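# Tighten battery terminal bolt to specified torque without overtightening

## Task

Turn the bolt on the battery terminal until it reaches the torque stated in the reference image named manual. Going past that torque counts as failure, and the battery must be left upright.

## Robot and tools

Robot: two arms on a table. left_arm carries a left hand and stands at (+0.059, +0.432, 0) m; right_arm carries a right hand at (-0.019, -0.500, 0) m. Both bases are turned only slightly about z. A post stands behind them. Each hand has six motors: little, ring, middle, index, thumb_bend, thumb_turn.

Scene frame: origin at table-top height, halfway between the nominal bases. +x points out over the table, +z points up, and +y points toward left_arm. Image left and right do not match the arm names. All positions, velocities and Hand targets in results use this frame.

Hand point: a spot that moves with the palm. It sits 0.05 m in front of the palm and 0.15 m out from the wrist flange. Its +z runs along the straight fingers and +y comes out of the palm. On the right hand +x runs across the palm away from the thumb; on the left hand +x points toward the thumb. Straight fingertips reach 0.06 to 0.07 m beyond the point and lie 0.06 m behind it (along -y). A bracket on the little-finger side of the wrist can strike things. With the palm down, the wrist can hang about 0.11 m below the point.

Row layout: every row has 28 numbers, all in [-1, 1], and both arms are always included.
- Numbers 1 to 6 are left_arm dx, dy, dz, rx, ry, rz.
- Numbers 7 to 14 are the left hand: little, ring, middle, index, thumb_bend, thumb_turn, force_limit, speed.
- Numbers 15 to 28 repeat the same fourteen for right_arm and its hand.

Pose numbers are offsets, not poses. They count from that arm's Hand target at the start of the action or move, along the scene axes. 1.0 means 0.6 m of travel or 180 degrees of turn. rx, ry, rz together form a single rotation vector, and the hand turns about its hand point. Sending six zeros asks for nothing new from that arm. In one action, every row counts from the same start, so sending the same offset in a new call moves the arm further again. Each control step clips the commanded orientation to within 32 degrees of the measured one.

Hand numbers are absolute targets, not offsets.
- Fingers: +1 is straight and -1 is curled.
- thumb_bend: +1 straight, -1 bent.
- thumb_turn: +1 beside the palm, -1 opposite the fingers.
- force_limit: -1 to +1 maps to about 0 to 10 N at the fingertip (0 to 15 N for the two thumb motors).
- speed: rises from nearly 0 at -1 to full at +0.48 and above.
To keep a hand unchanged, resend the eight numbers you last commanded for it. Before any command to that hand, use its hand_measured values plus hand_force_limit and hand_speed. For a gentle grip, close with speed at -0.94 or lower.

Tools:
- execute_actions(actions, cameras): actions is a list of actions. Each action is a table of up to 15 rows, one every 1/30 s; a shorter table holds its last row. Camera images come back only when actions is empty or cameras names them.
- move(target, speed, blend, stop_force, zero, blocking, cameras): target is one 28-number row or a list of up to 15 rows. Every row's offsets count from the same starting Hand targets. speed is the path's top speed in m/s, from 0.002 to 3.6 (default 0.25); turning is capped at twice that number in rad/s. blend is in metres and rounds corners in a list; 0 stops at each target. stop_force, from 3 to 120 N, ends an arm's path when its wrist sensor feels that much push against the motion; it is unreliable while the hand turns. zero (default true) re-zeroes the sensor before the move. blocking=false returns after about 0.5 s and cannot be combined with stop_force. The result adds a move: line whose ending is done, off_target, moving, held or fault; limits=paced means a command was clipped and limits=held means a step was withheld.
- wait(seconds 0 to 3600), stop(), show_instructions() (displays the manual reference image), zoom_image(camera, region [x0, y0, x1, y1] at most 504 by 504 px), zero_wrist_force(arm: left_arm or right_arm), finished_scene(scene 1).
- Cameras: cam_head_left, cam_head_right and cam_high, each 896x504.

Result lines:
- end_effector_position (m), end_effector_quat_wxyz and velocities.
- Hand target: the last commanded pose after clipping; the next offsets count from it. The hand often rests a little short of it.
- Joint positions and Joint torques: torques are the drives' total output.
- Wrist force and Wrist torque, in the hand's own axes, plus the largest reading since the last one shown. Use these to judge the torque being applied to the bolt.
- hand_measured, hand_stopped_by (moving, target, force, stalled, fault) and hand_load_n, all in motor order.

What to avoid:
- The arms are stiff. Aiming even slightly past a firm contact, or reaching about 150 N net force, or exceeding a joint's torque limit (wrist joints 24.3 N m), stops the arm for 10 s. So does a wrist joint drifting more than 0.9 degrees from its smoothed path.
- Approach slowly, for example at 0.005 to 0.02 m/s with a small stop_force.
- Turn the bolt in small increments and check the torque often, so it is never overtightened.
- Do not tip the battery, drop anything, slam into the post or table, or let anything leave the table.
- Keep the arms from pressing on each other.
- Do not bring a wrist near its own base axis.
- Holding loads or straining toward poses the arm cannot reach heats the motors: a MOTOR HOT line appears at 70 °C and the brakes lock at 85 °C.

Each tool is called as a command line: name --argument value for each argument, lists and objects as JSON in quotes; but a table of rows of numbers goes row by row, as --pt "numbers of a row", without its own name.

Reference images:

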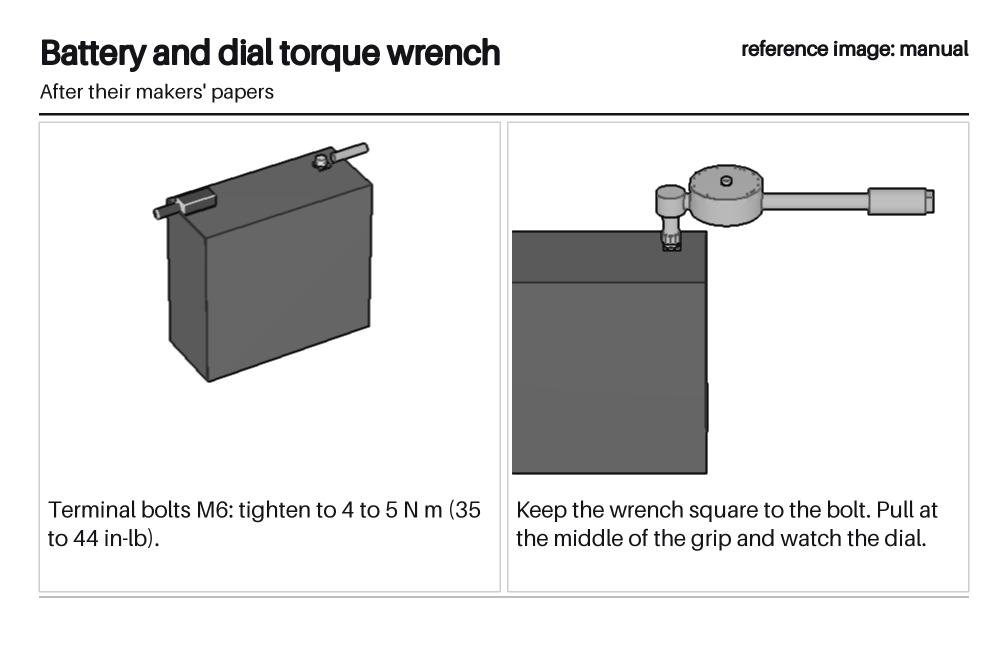

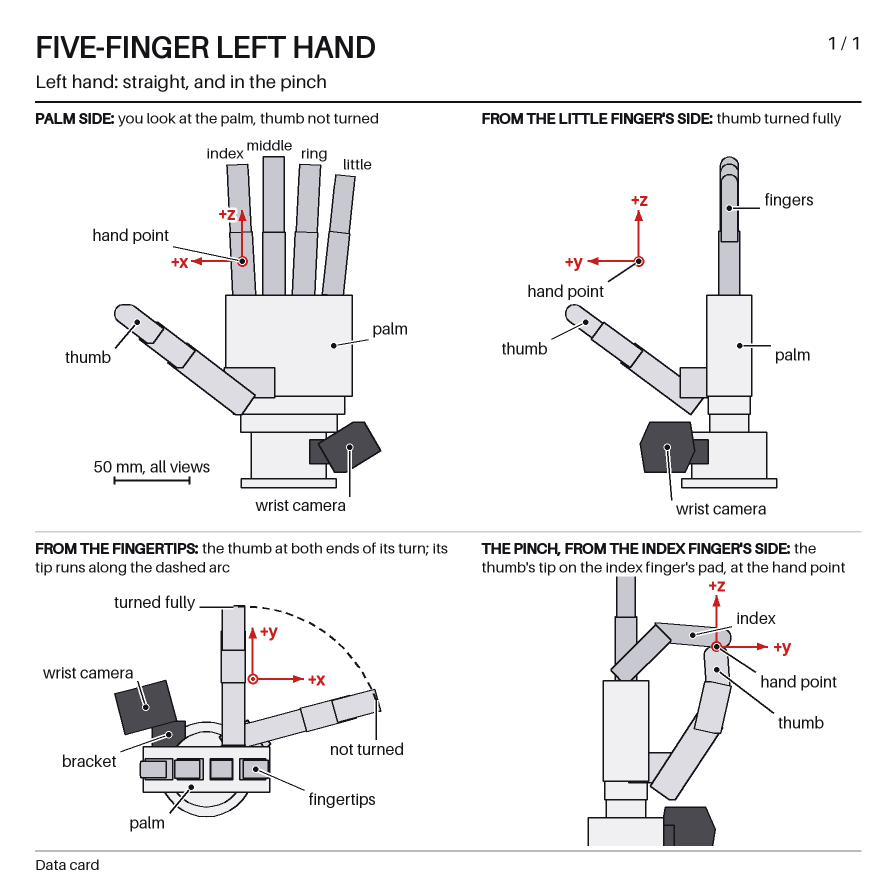

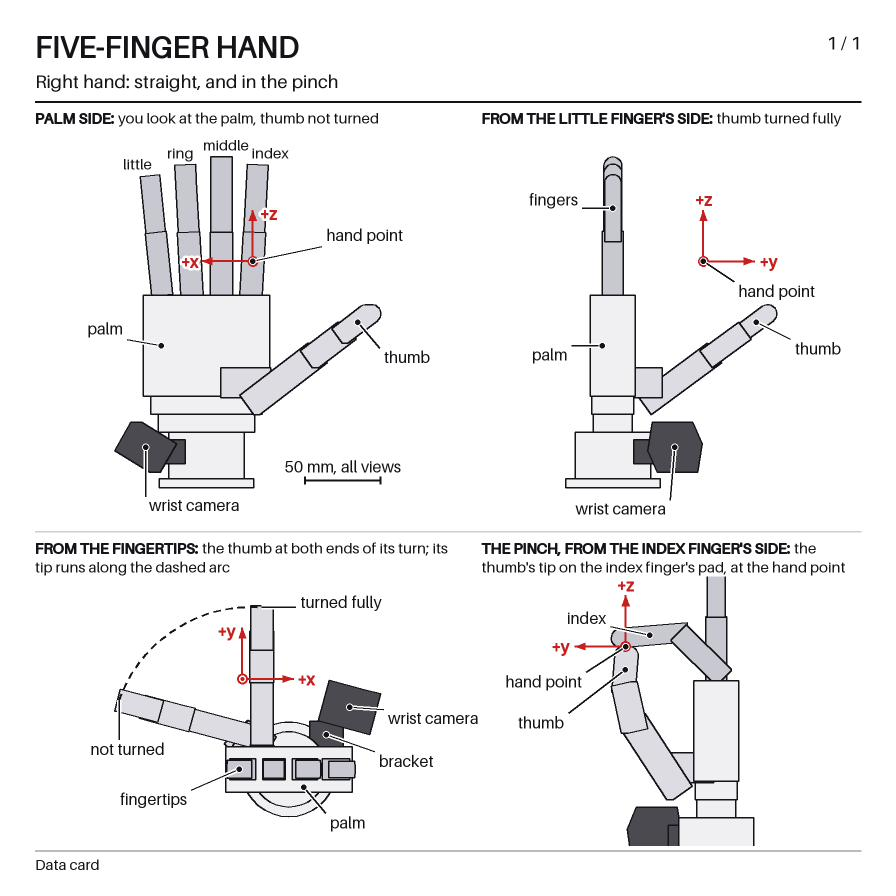

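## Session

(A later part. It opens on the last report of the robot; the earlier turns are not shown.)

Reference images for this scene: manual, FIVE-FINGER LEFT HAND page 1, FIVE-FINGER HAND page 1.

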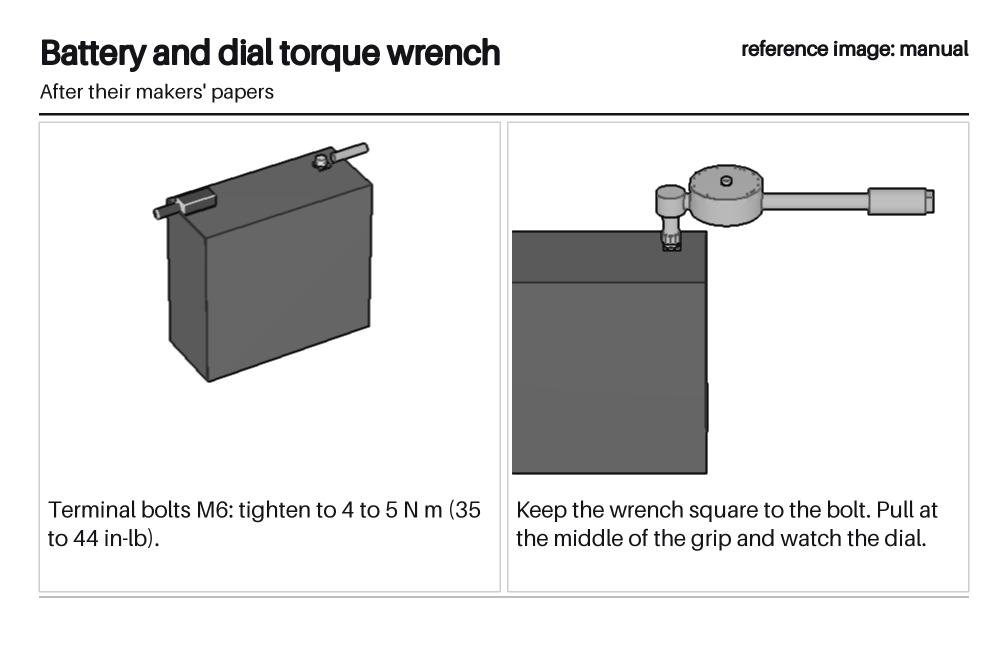

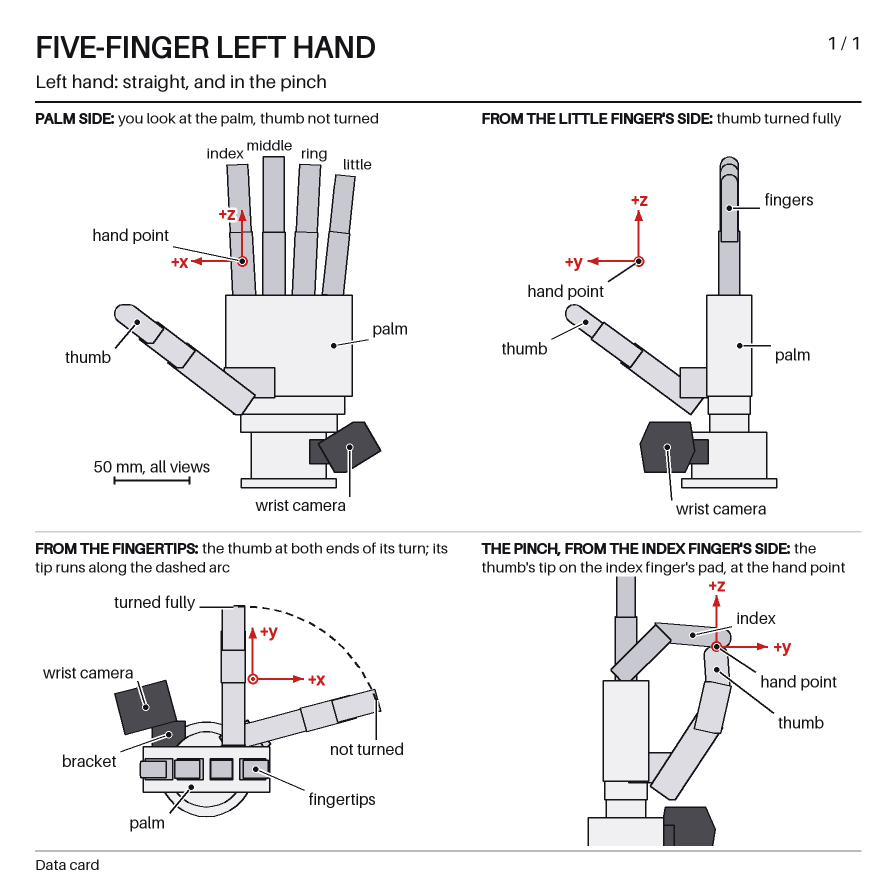

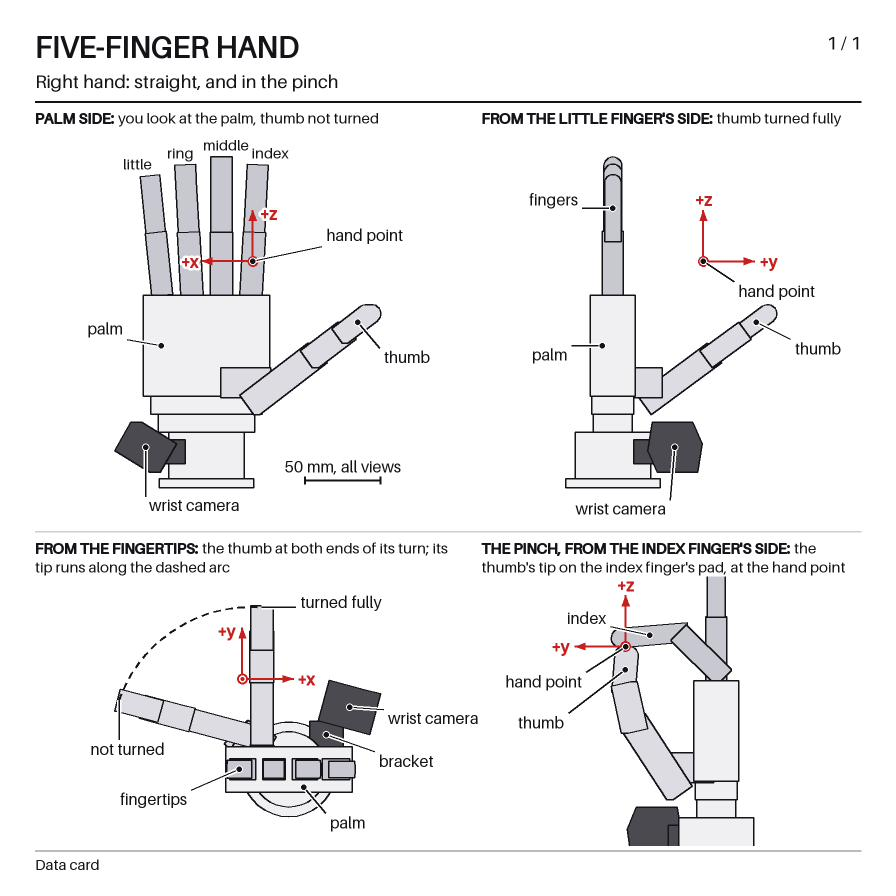

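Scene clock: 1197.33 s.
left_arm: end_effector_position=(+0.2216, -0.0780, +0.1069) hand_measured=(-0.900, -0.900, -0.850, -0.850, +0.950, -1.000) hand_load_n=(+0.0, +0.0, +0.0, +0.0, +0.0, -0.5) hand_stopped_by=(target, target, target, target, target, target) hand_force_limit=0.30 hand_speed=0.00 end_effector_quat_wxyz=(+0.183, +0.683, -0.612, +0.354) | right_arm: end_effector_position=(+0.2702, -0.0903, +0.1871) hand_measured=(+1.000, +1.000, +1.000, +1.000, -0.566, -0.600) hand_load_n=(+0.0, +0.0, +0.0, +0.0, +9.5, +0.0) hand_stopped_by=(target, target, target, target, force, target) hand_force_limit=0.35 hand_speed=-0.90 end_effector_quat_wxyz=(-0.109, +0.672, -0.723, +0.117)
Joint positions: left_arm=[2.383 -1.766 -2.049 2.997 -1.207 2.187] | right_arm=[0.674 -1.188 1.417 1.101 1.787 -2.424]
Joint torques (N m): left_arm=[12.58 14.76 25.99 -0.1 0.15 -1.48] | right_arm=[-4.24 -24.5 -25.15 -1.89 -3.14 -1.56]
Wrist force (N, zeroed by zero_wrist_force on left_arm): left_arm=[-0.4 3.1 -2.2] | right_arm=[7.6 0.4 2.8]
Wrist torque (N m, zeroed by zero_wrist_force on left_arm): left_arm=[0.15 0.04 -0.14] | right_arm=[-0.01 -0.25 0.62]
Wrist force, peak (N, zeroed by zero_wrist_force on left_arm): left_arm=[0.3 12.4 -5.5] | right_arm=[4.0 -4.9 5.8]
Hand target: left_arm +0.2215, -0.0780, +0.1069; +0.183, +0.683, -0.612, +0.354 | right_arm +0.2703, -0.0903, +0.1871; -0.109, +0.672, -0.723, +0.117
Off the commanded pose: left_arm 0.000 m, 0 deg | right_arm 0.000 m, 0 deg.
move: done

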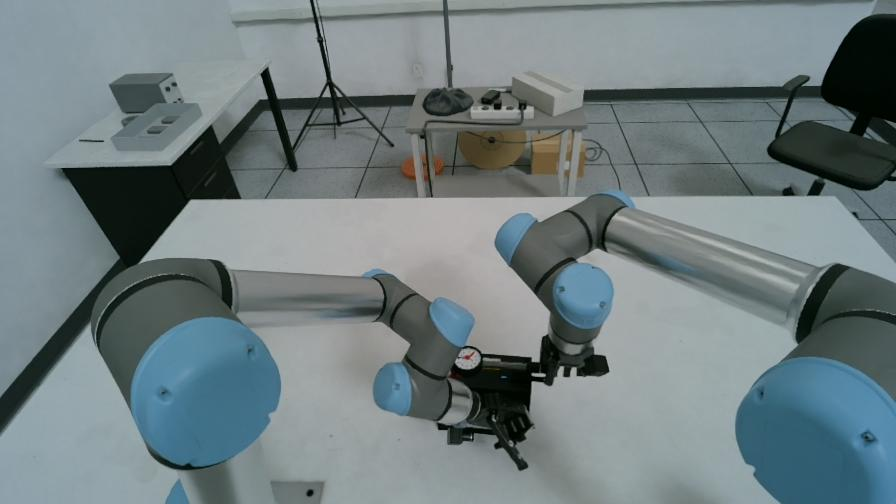

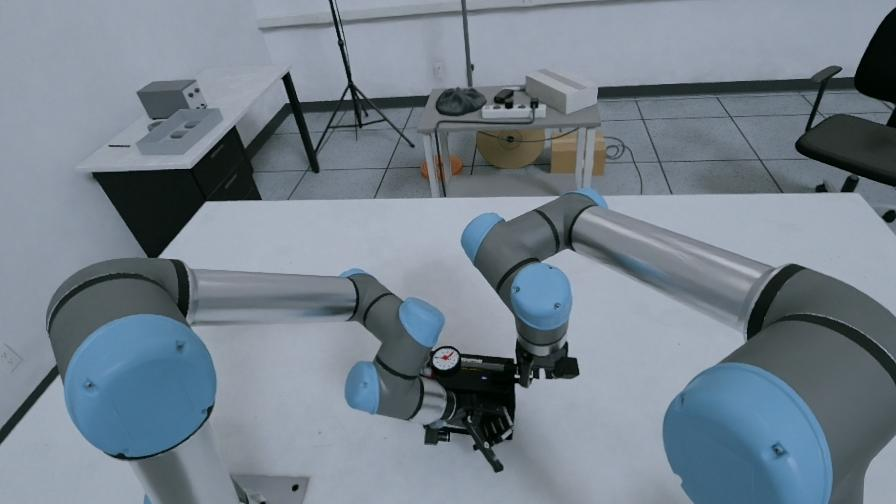

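move --target '[-0.0833,0,0,0,0,0,-0.9,-0.9,-0.85,-0.85,0.95,-1,0.3,0,0.001,-0.0008,0,0,0,0.0012,1,1,1,1,-0.85,-0.6,0.35,-0.9]' --speed 0.03 --cameras '["cam_head_left","cam_head_right"]'

zoom_image --camera "cam_head_right" --region '[414, 346, 470, 380]'

Scene clock: 1199.90 s.
left_arm: end_effector_position=(+0.1717, -0.0780, +0.1069) hand_measured=(-0.900, -0.900, -0.850, -0.850, +0.950, -1.000) hand_load_n=(+0.0, +0.0, +0.0, +0.0, +0.0, -0.5) hand_stopped_by=(target, target, target, target, target, target) hand_force_limit=0.30 hand_speed=0.00 end_effector_quat_wxyz=(+0.183, +0.683, -0.612, +0.354) | right_arm: end_effector_position=(+0.2709, -0.0908, +0.1871) hand_measured=(+1.000, +1.000, +1.000, +1.000, -0.566, -0.600) hand_load_n=(+0.0, +0.0, +0.0, +0.0, +9.5, +0.0) hand_stopped_by=(target, target, target, target, force, target) hand_force_limit=0.35 hand_speed=-0.90 end_effector_quat_wxyz=(-0.110, +0.674, -0.721, +0.117)
Joint positions: left_arm=[2.271 -1.714 -2.107 3.03 -1.284 2.102] | right_arm=[0.672 -1.188 1.417 1.099 1.785 -2.43]
Joint torques (N m): left_arm=[-8.93 28.12 8.62 2.1 -2.4 -1.52] | right_arm=[-6.29 -47.52 -14.79 -0.79 -1.9 -1.43]
Wrist force (N, zeroed by zero_wrist_force on left_arm): left_arm=[0.1 -0.6 0.1] | right_arm=[0.9 1.5 4.3]
Wrist torque (N m, zeroed by zero_wrist_force on left_arm): left_arm=[-0.15 0.00 0.02] | right_arm=[-0.02 0.00 0.27]
Wrist force, peak (N, zeroed by zero_wrist_force on left_arm): left_arm=[-0.3 3.4 -2.4] | right_arm=[7.7 0.4 3.5]
Hand target: left_arm +0.1716, -0.0780, +0.1069; +0.183, +0.683, -0.612, +0.354 | right_arm +0.2709, -0.0908, +0.1871; -0.110, +0.674, -0.721, +0.117
Off the commanded pose: left_arm 0.000 m, 0 deg | right_arm 0.000 m, 0 deg.
move: done

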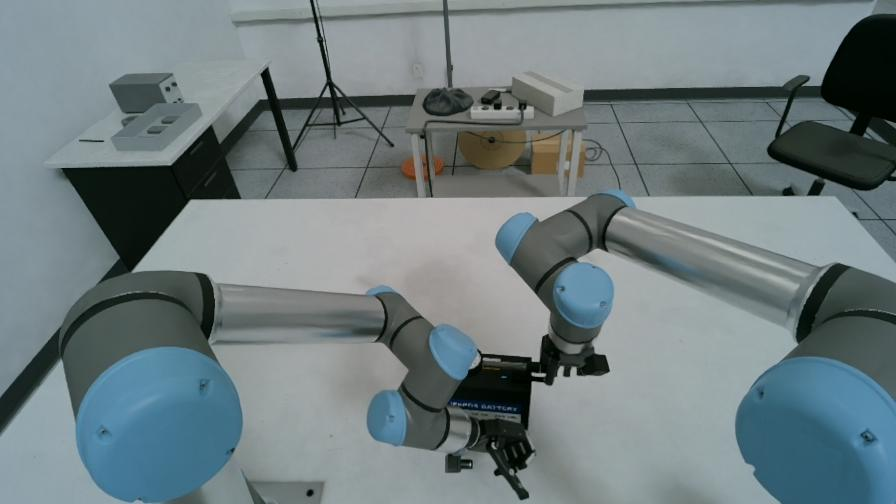

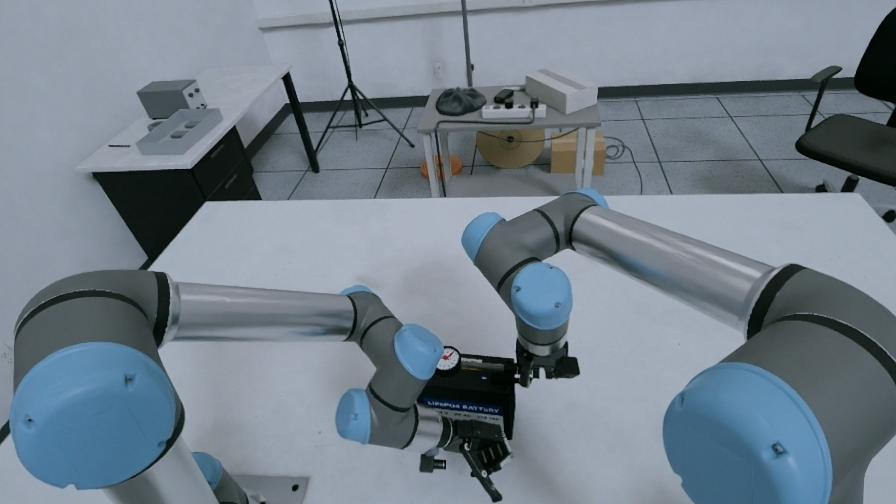

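Scaled by 9.000 from the camera's image (finer frame: 1280x720).

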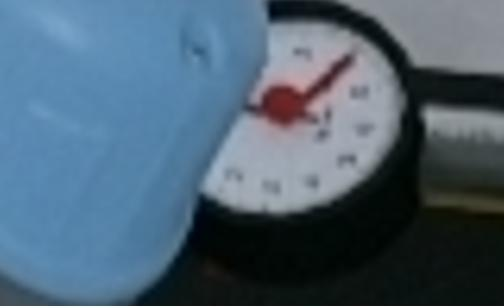

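move --pt "0.0102 0.25 0.4002 0 0 0 -0.9 -0.9 -0.85 -0.85 0.95 -1 0.3 0 0 0 0 0 0 0 1 1 1 1 -0.85 -0.6 0.35 -0.9" --pt "0.1307 0.4967 0.5218 0.1064 0.0875 -0.0218 -0.9 -0.9 -0.85 -0.85 0.95 -1 0.3 0 0 0 0 0 0 0 1 1 1 1 -0.85 -0.6 0.35 -0.9" --pt "0.4473 0.33 0.4218 0.2127 0.1749 -0.0436 -0.9 -0.9 -0.85 -0.85 0.95 -1 0.3 0 0 0 0 0 0 0 1 1 1 1 -0.85 -0.6 0.35 -0.9" --speed 0.2 --blend 0.02 --cameras '["cam_head_left","cam_head_right","cam_high"]'

zoom_image --camera "cam_head_right" --region '[414, 346, 470, 380]'

zoom_image --camera "cam_high" --region '[380, 140, 520, 240]'

Scene clock: 1205.97 s.
left_arm: end_effector_position=(+0.4399, +0.1200, +0.3600) hand_measured=(-0.900, -0.900, -0.850, -0.850, +0.950, -1.000) hand_load_n=(+0.0, +0.0, +0.0, +0.0, -0.5, +0.0) hand_stopped_by=(target, target, target, target, target, target) hand_force_limit=0.30 hand_speed=0.00 end_effector_quat_wxyz=(+0.131, +0.732, -0.665, -0.071) | right_arm: end_effector_position=(+0.2709, -0.0908, +0.1871) hand_measured=(+1.000, +1.000, +1.000, +1.000, -0.566, -0.600) hand_load_n=(+0.0, +0.0, +0.0, +0.0, +9.5, +0.0) hand_stopped_by=(target, target, target, target, force, target) hand_force_limit=0.35 hand_speed=-0.90 end_effector_quat_wxyz=(-0.110, +0.674, -0.721, +0.117)
Joint positions: left_arm=[2.859 -2.218 -0.788 1.18 -1.413 2.843] | right_arm=[0.672 -1.188 1.417 1.099 1.785 -2.43]
Joint torques (N m): left_arm=[-8.74 32.42 27.79 -5.3 -2.52 -1.4] | right_arm=[-4.99 -48.07 -13.7 -0.69 -1.81 -1.24]
Wrist force (N, zeroed by zero_wrist_force on left_arm): left_arm=[1.1 -1.9 0.7] | right_arm=[0.6 1.3 3.7]
Wrist torque (N m, zeroed by zero_wrist_force on left_arm): left_arm=[-0.31 -0.05 0.14] | right_arm=[-0.02 0.04 0.25]
Wrist force, peak (N, zeroed by zero_wrist_force on left_arm): left_arm=[1.4 -2.7 1.3] | right_arm=[0.6 1.6 4.5]
Hand target: left_arm +0.4399, +0.1200, +0.3600; +0.131, +0.732, -0.665, -0.071 | right_arm +0.2709, -0.0908, +0.1871; -0.110, +0.674, -0.721, +0.117
Off the commanded pose: left_arm 0.000 m, 0 deg | right_arm 0.000 m, 0 deg.
move: done

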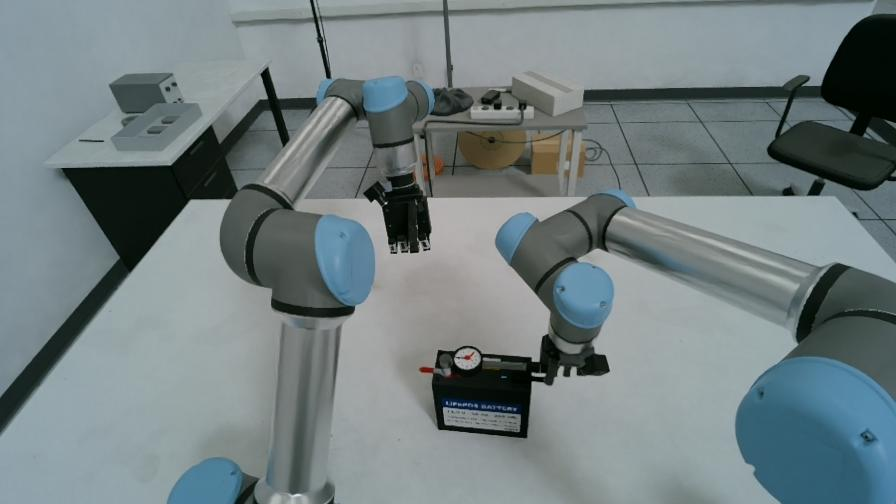

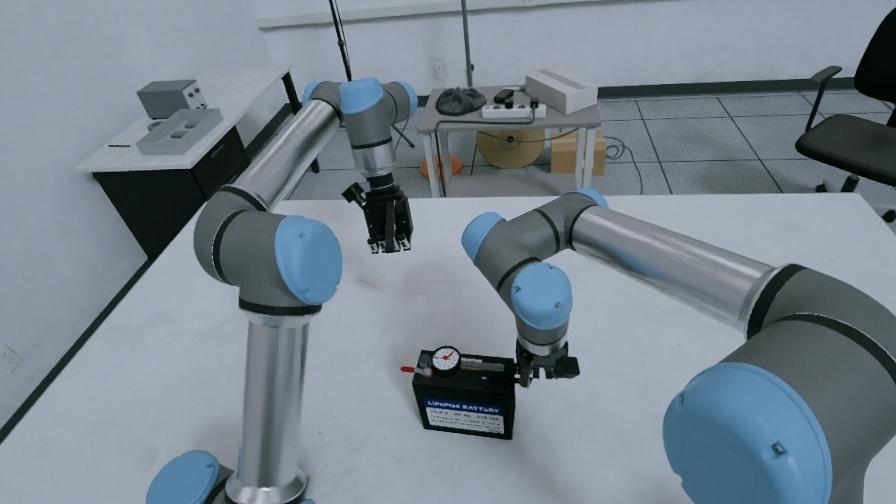

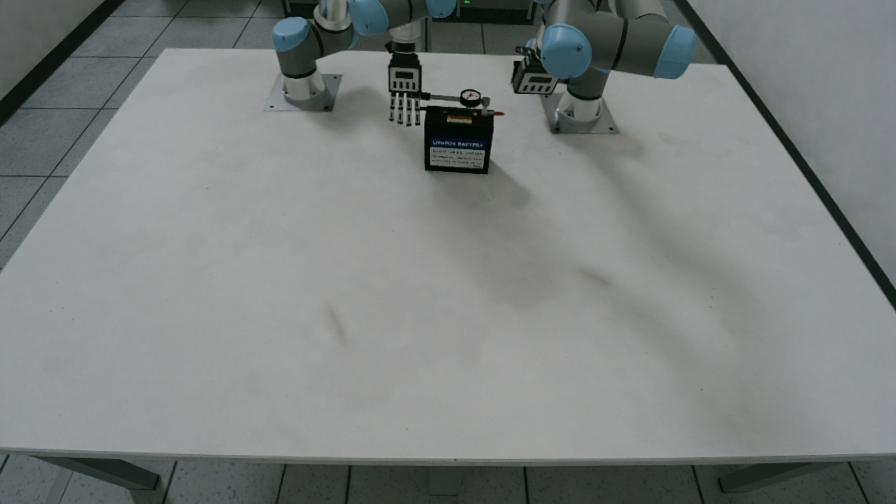

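Scaled by 9.000 from the camera's image (finer frame: 1280x720).

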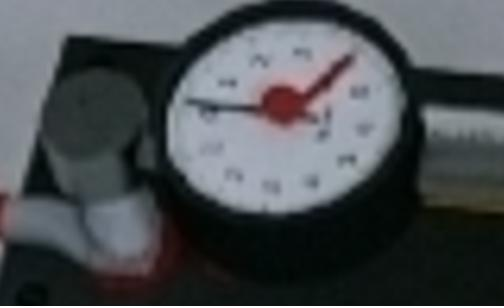

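Scaled by 3.600 from the camera's image (finer frame: 1280x720).

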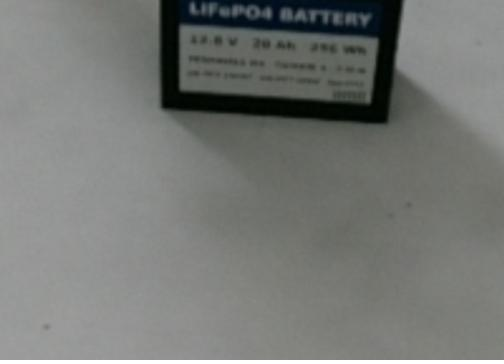

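move --pt "-0.0368 -0.1513 -0.1 0 -0.0194 -0.0461 -0.9 -0.9 0.18 0.18 0.3 -1 0.5 -0.5 0 0 0 0 0 0 1 1 1 1 -0.85 -0.6 0.35 -0.9" --pt "-0.0368 -0.1513 -0.235 0 -0.0194 -0.0461 -0.9 -0.9 0.18 0.18 0.3 -1 0.5 -0.5 0 0 0 0 0 0 1 1 1 1 -0.85 -0.6 0.35 -0.9" --speed 0.15 --cameras '["cam_head_left","cam_head_right"]'

Scene clock: 1208.70 s.
left_arm: end_effector_position=(+0.4178, +0.0292, +0.2192) hand_measured=(-0.900, -0.900, +0.180, +0.180, +0.300, -1.000) hand_load_n=(+0.0, +0.0, +0.0, +0.0, +0.0, +0.0) hand_stopped_by=(target, target, target, target, target, target) hand_force_limit=0.50 hand_speed=-0.50 end_effector_quat_wxyz=(-0.106, -0.683, +0.720, +0.058) | right_arm: end_effector_position=(+0.2709, -0.0908, +0.1871) hand_measured=(+1.000, +1.000, +1.000, +1.000, -0.566, -0.600) hand_load_n=(+0.0, +0.0, +0.0, +0.0, +9.5, +0.0) hand_stopped_by=(target, target, target, target, force, target) hand_force_limit=0.35 hand_speed=-0.90 end_effector_quat_wxyz=(-0.110, +0.674, -0.721, +0.117)
Joint positions: left_arm=[2.661 -2.325 -0.932 1.496 -1.42 2.787] | right_arm=[0.672 -1.188 1.417 1.099 1.785 -2.43]
Joint torques (N m): left_arm=[11.5 36.04 10.42 0.12 3.57 -1.47] | right_arm=[-7.4 -48.21 -14.99 -1.15 -1.7 -1.56]
Wrist force (N, zeroed by zero_wrist_force on left_arm): left_arm=[1.1 -1.7 1.0] | right_arm=[0.6 1.4 4.3]
Wrist torque (N m, zeroed by zero_wrist_force on left_arm): left_arm=[-0.29 -0.06 0.13] | right_arm=[-0.03 0.03 0.25]
Wrist force, peak (N, zeroed by zero_wrist_force on left_arm): left_arm=[0.8 -1.9 1.6] | right_arm=[0.6 1.5 4.7]
Hand target: left_arm +0.4179, +0.0292, +0.2190; +0.106, +0.683, -0.720, -0.058 | right_arm +0.2709, -0.0908, +0.1871; -0.110, +0.674, -0.721, +0.117
Off the commanded pose: left_arm 0.000 m, 0 deg | right_arm 0.000 m, 0 deg.
move: done

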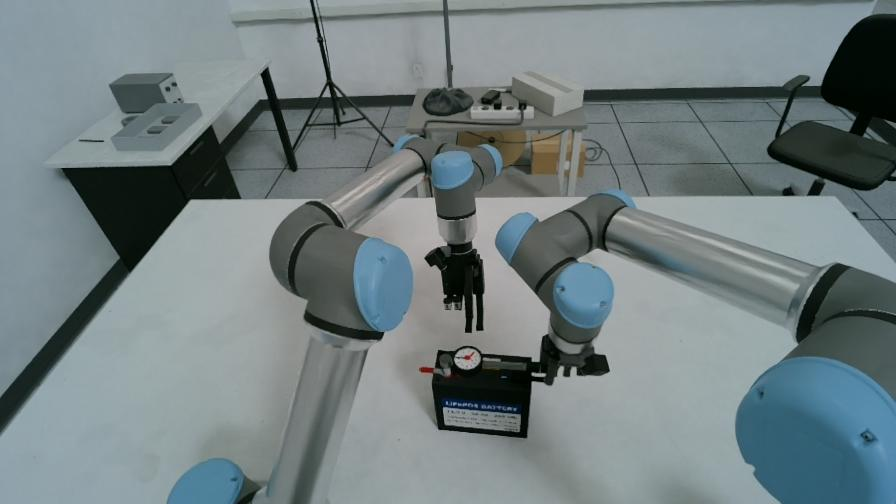

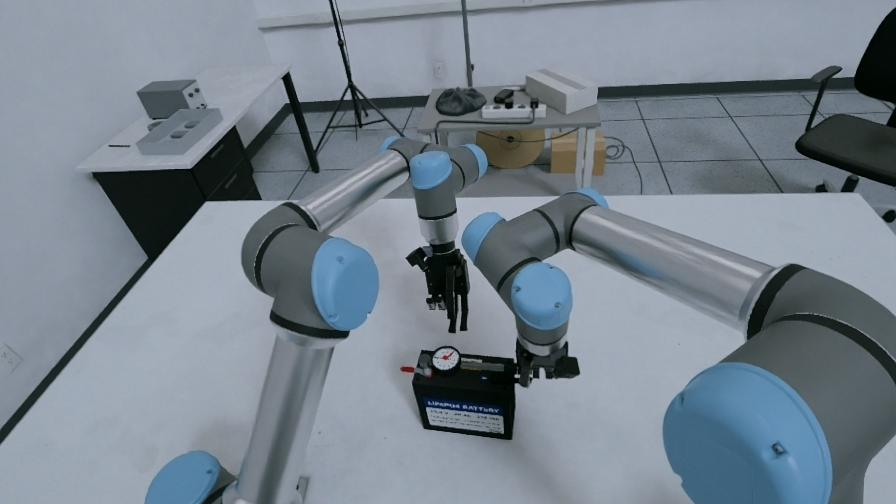

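move --target '[-0.1752,0.0008,0,0,0,0,-0.9,-0.9,0.18,0.18,0.3,-1,0.5,-0.5,0,0,0,0,0,0,1,1,1,1,-0.85,-0.6,0.35,-0.9]' --speed 0.04 --stop_force 8

zero_wrist_force --arm "left_arm"

move --target '[0,0,0,0,0,0,-0.9,-0.9,-0.5,-0.5,-0.1,-1,0.5,-0.9,0,0,0,0,0,0,1,1,1,1,-0.85,-0.6,0.35,-0.9]' --speed 0.01 --cameras '["cam_head_left","cam_head_right"]'

Scene clock: 1212.03 s.
left_arm: end_effector_position=(+0.3526, +0.0295, +0.2190) hand_measured=(-0.900, -0.900, +0.180, +0.180, +0.300, -1.000) hand_load_n=(+0.0, +0.0, +0.0, +0.0, -1.0, -1.0) hand_stopped_by=(target, target, target, target, target, target) hand_force_limit=0.50 hand_speed=-0.50 end_effector_quat_wxyz=(-0.106, -0.683, +0.720, +0.058) | right_arm: end_effector_position=(+0.2709, -0.0908, +0.1871) hand_measured=(+1.000, +1.000, +1.000, +1.000, -0.566, -0.600) hand_load_n=(+0.0, +0.0, +0.0, +0.0, +10.0, +0.0) hand_stopped_by=(target, target, target, target, force, target) hand_force_limit=0.35 hand_speed=-0.90 end_effector_quat_wxyz=(-0.110, +0.674, -0.721, +0.117)
Joint positions: left_arm=[2.61 -2.185 -1.167 1.599 -1.411 2.737] | right_arm=[0.672 -1.188 1.417 1.099 1.785 -2.43]
Joint torques (N m): left_arm=[9.15 28.99 25.06 -4.86 -2.32 1.58] | right_arm=[-5.4 -47.59 -14.74 -0.91 1.39 -0.24]
Wrist force (N, zeroed by zero_wrist_force on left_arm): left_arm=[0.9 -5.4 -6.4] | right_arm=[2.5 1.9 4.7]
Wrist torque (N m, zeroed by zero_wrist_force on left_arm): left_arm=[-0.41 -0.14 0.06] | right_arm=[-0.07 -0.06 0.33]
Wrist force, peak (N, zeroed by zero_wrist_force on left_arm): left_arm=[0.5 -8.8 -13.0] | right_arm=[3.1 6.0 5.6]
Hand target: left_arm +0.3526, +0.0295, +0.2190; +0.106, +0.683, -0.720, -0.058 (not the last commanded pose) | right_arm +0.2709, -0.0908, +0.1871; -0.110, +0.674, -0.721, +0.117
Off the commanded pose: left_arm 0.040 m, 0 deg | right_arm 0.000 m, 0 deg.
move: contact (left_arm)

Wrist force sensor zeroed.

Scene clock: 1215.03 s.
left_arm: end_effector_position=(+0.3526, +0.0295, +0.2190) hand_measured=(-0.900, -0.900, -0.012, -0.358, -0.096, -1.000) hand_load_n=(+0.0, +0.0, +8.5, +3.0, +9.5, -2.0) hand_stopped_by=(target, target, force, force, target, target) hand_force_limit=0.50 hand_speed=-0.90 end_effector_quat_wxyz=(-0.106, -0.683, +0.720, +0.058) | right_arm: end_effector_position=(+0.2709, -0.0908, +0.1871) hand_measured=(+1.000, +1.000, +1.000, +1.000, -0.566, -0.600) hand_load_n=(+0.0, +0.0, +0.0, +0.0, +9.5, +0.0) hand_stopped_by=(target, target, target, target, force, target) hand_force_limit=0.35 hand_speed=-0.90 end_effector_quat_wxyz=(-0.110, +0.674, -0.721, +0.117)
Joint positions: left_arm=[2.61 -2.185 -1.167 1.599 -1.411 2.737] | right_arm=[0.672 -1.188 1.417 1.099 1.785 -2.43]
Joint torques (N m): left_arm=[7.76 48.87 18.66 -1.44 2.62 0.92] | right_arm=[-5.28 -38.25 -15.19 0.63 -0.6 1.13]
Wrist force (N, zeroed by zero_wrist_force on left_arm): left_arm=[-0.8 3.3 13.0] | right_arm=[1.1 -0.7 3.0]
Wrist torque (N m, zeroed by zero_wrist_force on left_arm): left_arm=[0.17 0.32 -0.07] | right_arm=[-0.12 0.03 0.24]
Wrist force, peak (N, zeroed by zero_wrist_force on left_arm): left_arm=[-0.9 3.6 13.7] | right_arm=[2.5 2.2 5.3]
Hand target: left_arm +0.3526, +0.0295, +0.2190; +0.106, +0.683, -0.720, -0.058 | right_arm +0.2709, -0.0908, +0.1871; -0.110, +0.674, -0.721, +0.117
Off the commanded pose: left_arm 0.000 m, 0 deg | right_arm 0.000 m, 0 deg.
move: done

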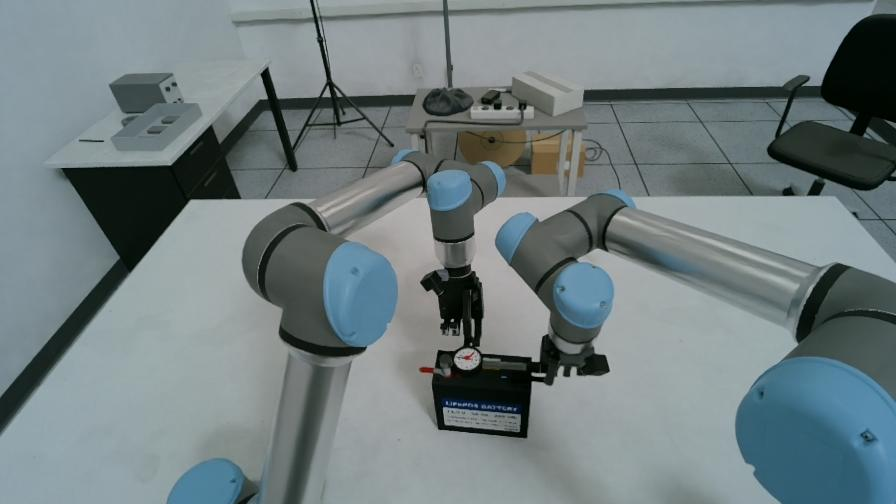

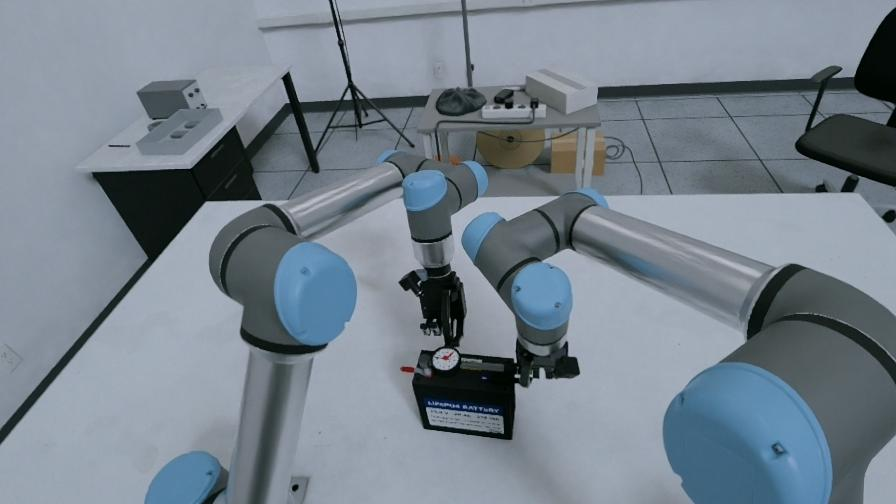

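move --target '[0,0,0,0,0,0,-0.9,-0.9,0.18,0.18,0.5,-1,0.5,-0.7,0,0,0,0,0,0,1,1,1,1,-0.85,-0.6,0.35,-0.9]' --speed 0.01 --cameras '["cam_head_left","cam_head_right"]'

zoom_image --camera "cam_head_right" --region '[414, 326, 470, 380]'

zoom_image --camera "cam_head_left" --region '[434, 326, 490, 380]'

Scene clock: 1217.30 s.
left_arm: end_effector_position=(+0.3526, +0.0295, +0.2190) hand_measured=(-0.900, -0.900, +0.180, +0.180, +0.500, -1.000) hand_load_n=(+0.0, +0.0, +0.0, +0.0, -0.5, +0.0) hand_stopped_by=(target, target, target, target, target, target) hand_force_limit=0.50 hand_speed=-0.70 end_effector_quat_wxyz=(-0.106, -0.683, +0.720, +0.058) | right_arm: end_effector_position=(+0.2709, -0.0908, +0.1871) hand_measured=(+1.000, +1.000, +1.000, +1.000, -0.566, -0.600) hand_load_n=(+0.0, +0.0, +0.0, +0.0, +9.5, +0.0) hand_stopped_by=(target, target, target, target, force, target) hand_force_limit=0.35 hand_speed=-0.90 end_effector_quat_wxyz=(-0.110, +0.674, -0.721, +0.117)
Joint positions: left_arm=[2.61 -2.185 -1.167 1.599 -1.411 2.737] | right_arm=[0.672 -1.188 1.417 1.099 1.785 -2.43]
Joint torques (N m): left_arm=[7.23 40.84 14.35 -1.32 2.83 0.33] | right_arm=[-2.87 -30.33 -15.53 1.58 -1.52 1.37]
Wrist force (N, zeroed by zero_wrist_force on left_arm): left_arm=[-0.3 4.7 7.3] | right_arm=[1.3 -0.1 3.7]
Wrist torque (N m, zeroed by zero_wrist_force on left_arm): left_arm=[0.29 0.19 -0.10] | right_arm=[-0.14 -0.01 0.26]
Wrist force, peak (N, zeroed by zero_wrist_force on left_arm): left_arm=[-1.0 3.3 13.5] | right_arm=[1.5 3.5 4.8]
Hand target: left_arm +0.3526, +0.0295, +0.2190; +0.106, +0.683, -0.720, -0.058 | right_arm +0.2709, -0.0908, +0.1871; -0.110, +0.674, -0.721, +0.117
Off the commanded pose: left_arm 0.000 m, 0 deg | right_arm 0.000 m, 0 deg.
move: done

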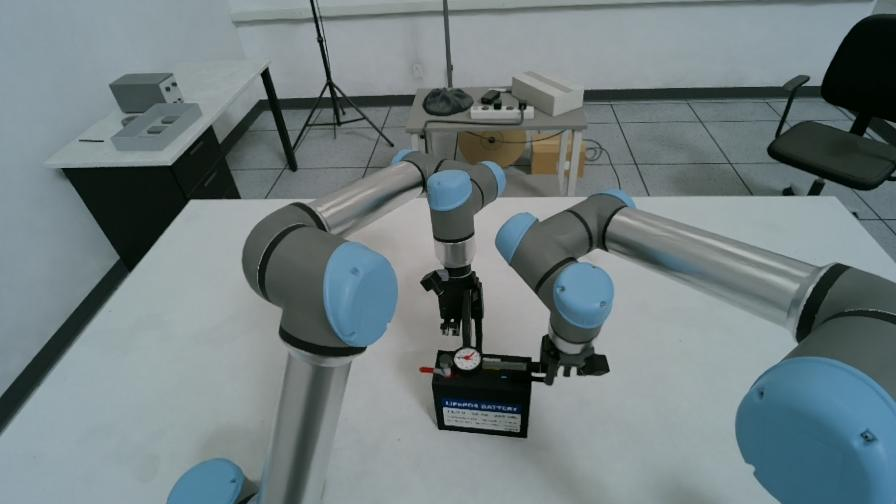

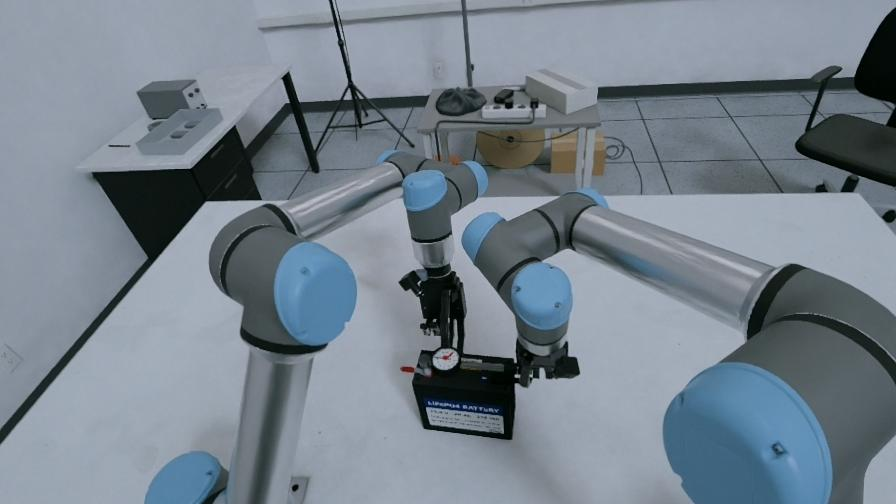

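Scaled by 9.000 from the camera's image (finer frame: 1280x720).

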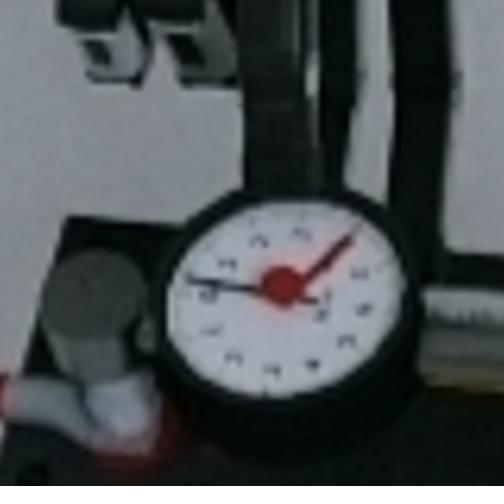

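Scaled by 9.000 from the camera's image (finer frame: 1280x720).

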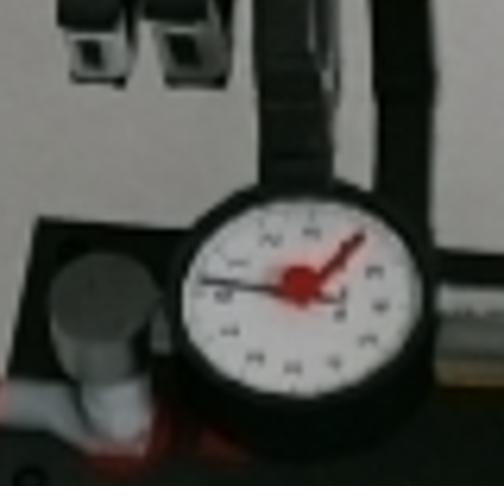

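move --target '[0.1,0,0,0,0,0,-0.9,-0.9,0.18,0.18,0.5,-1,0.5,-0.7,0,0,0,0,0,0,1,1,1,1,-0.85,-0.6,0.35,-0.9]' --speed 0.03 --cameras '["cam_head_left","cam_head_right"]'

zoom_image --camera "cam_head_left" --region '[434, 346, 462, 380]'

zoom_image --camera "cam_head_right" --region '[414, 346, 442, 380]'

zoom_image --camera "cam_head_right" --region '[414, 346, 470, 380]'

Scene clock: 1220.33 s.
left_arm: end_effector_position=(+0.4125, +0.0295, +0.2190) hand_measured=(-0.900, -0.900, +0.180, +0.180, +0.500, -1.000) hand_load_n=(+0.0, +0.0, +0.0, +0.0, +0.0, +0.0) hand_stopped_by=(target, target, target, target, target, target) hand_force_limit=0.50 hand_speed=-0.70 end_effector_quat_wxyz=(-0.106, -0.683, +0.720, +0.058) | right_arm: end_effector_position=(+0.2709, -0.0908, +0.1871) hand_measured=(+1.000, +1.000, +1.000, +1.000, -0.566, -0.600) hand_load_n=(+0.0, +0.0, +0.0, +0.0, +10.0, +0.0) hand_stopped_by=(target, target, target, target, force, target) hand_force_limit=0.35 hand_speed=-0.90 end_effector_quat_wxyz=(-0.110, +0.674, -0.721, +0.117)
Joint positions: left_arm=[2.657 -2.312 -0.954 1.506 -1.419 2.784] | right_arm=[0.672 -1.188 1.417 1.099 1.785 -2.43]
Joint torques (N m): left_arm=[11.32 35.31 28.22 -5.12 -2.49 1.4] | right_arm=[-0.73 -24.44 -16.48 3.48 -1.52 1.35]
Wrist force (N, zeroed by zero_wrist_force on left_arm): left_arm=[-0.1 4.8 7.3] | right_arm=[1.3 -0.1 3.8]
Wrist torque (N m, zeroed by zero_wrist_force on left_arm): left_arm=[0.33 0.15 -0.13] | right_arm=[-0.15 -0.01 0.26]
Wrist force, peak (N, zeroed by zero_wrist_force on left_arm): left_arm=[-0.5 4.8 7.5] | right_arm=[1.2 0.3 4.4]
Hand target: left_arm +0.4126, +0.0295, +0.2190; +0.106, +0.683, -0.720, -0.058 | right_arm +0.2709, -0.0908, +0.1871; -0.110, +0.674, -0.721, +0.117
Off the commanded pose: left_arm 0.000 m, 0 deg | right_arm 0.000 m, 0 deg.
move: done

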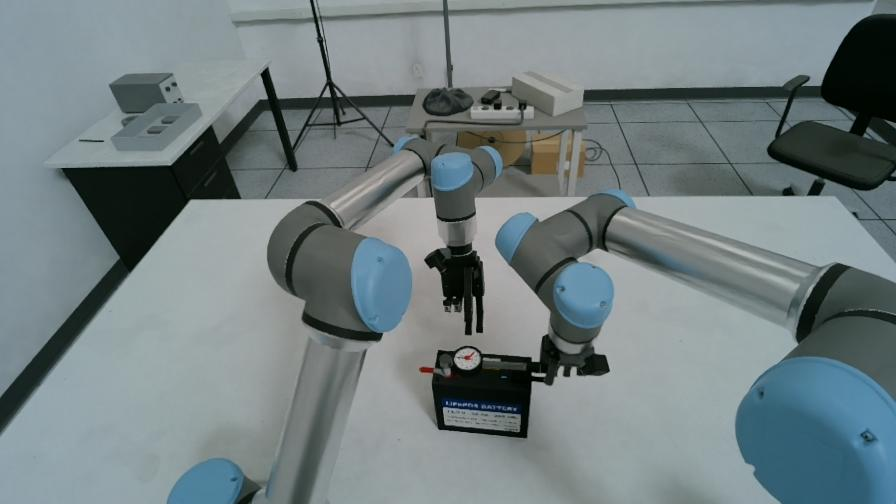

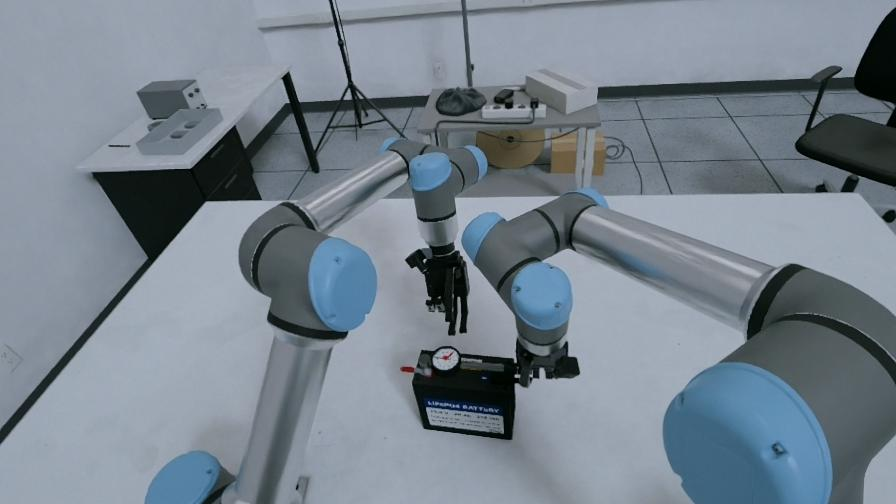

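Scaled by 14.824 from the camera's image (finer frame: 1280x720).

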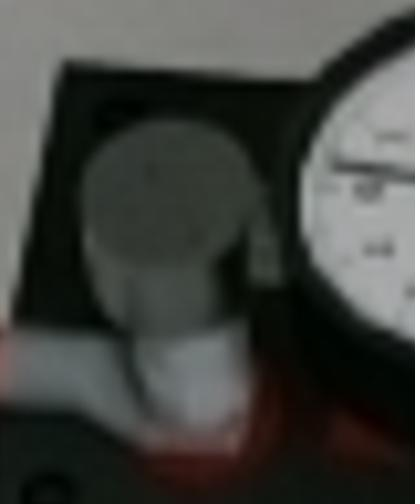

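Scaled by 14.824 from the camera's image (finer frame: 1280x720).

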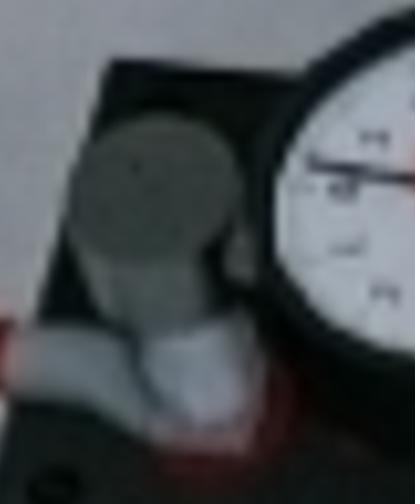

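Scaled by 9.000 from the camera's image (finer frame: 1280x720).

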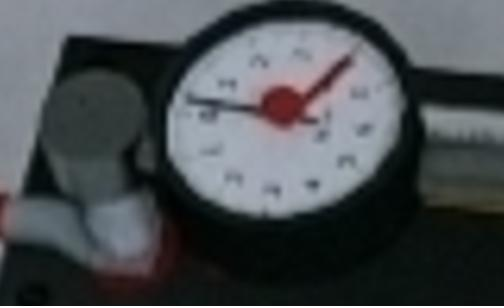

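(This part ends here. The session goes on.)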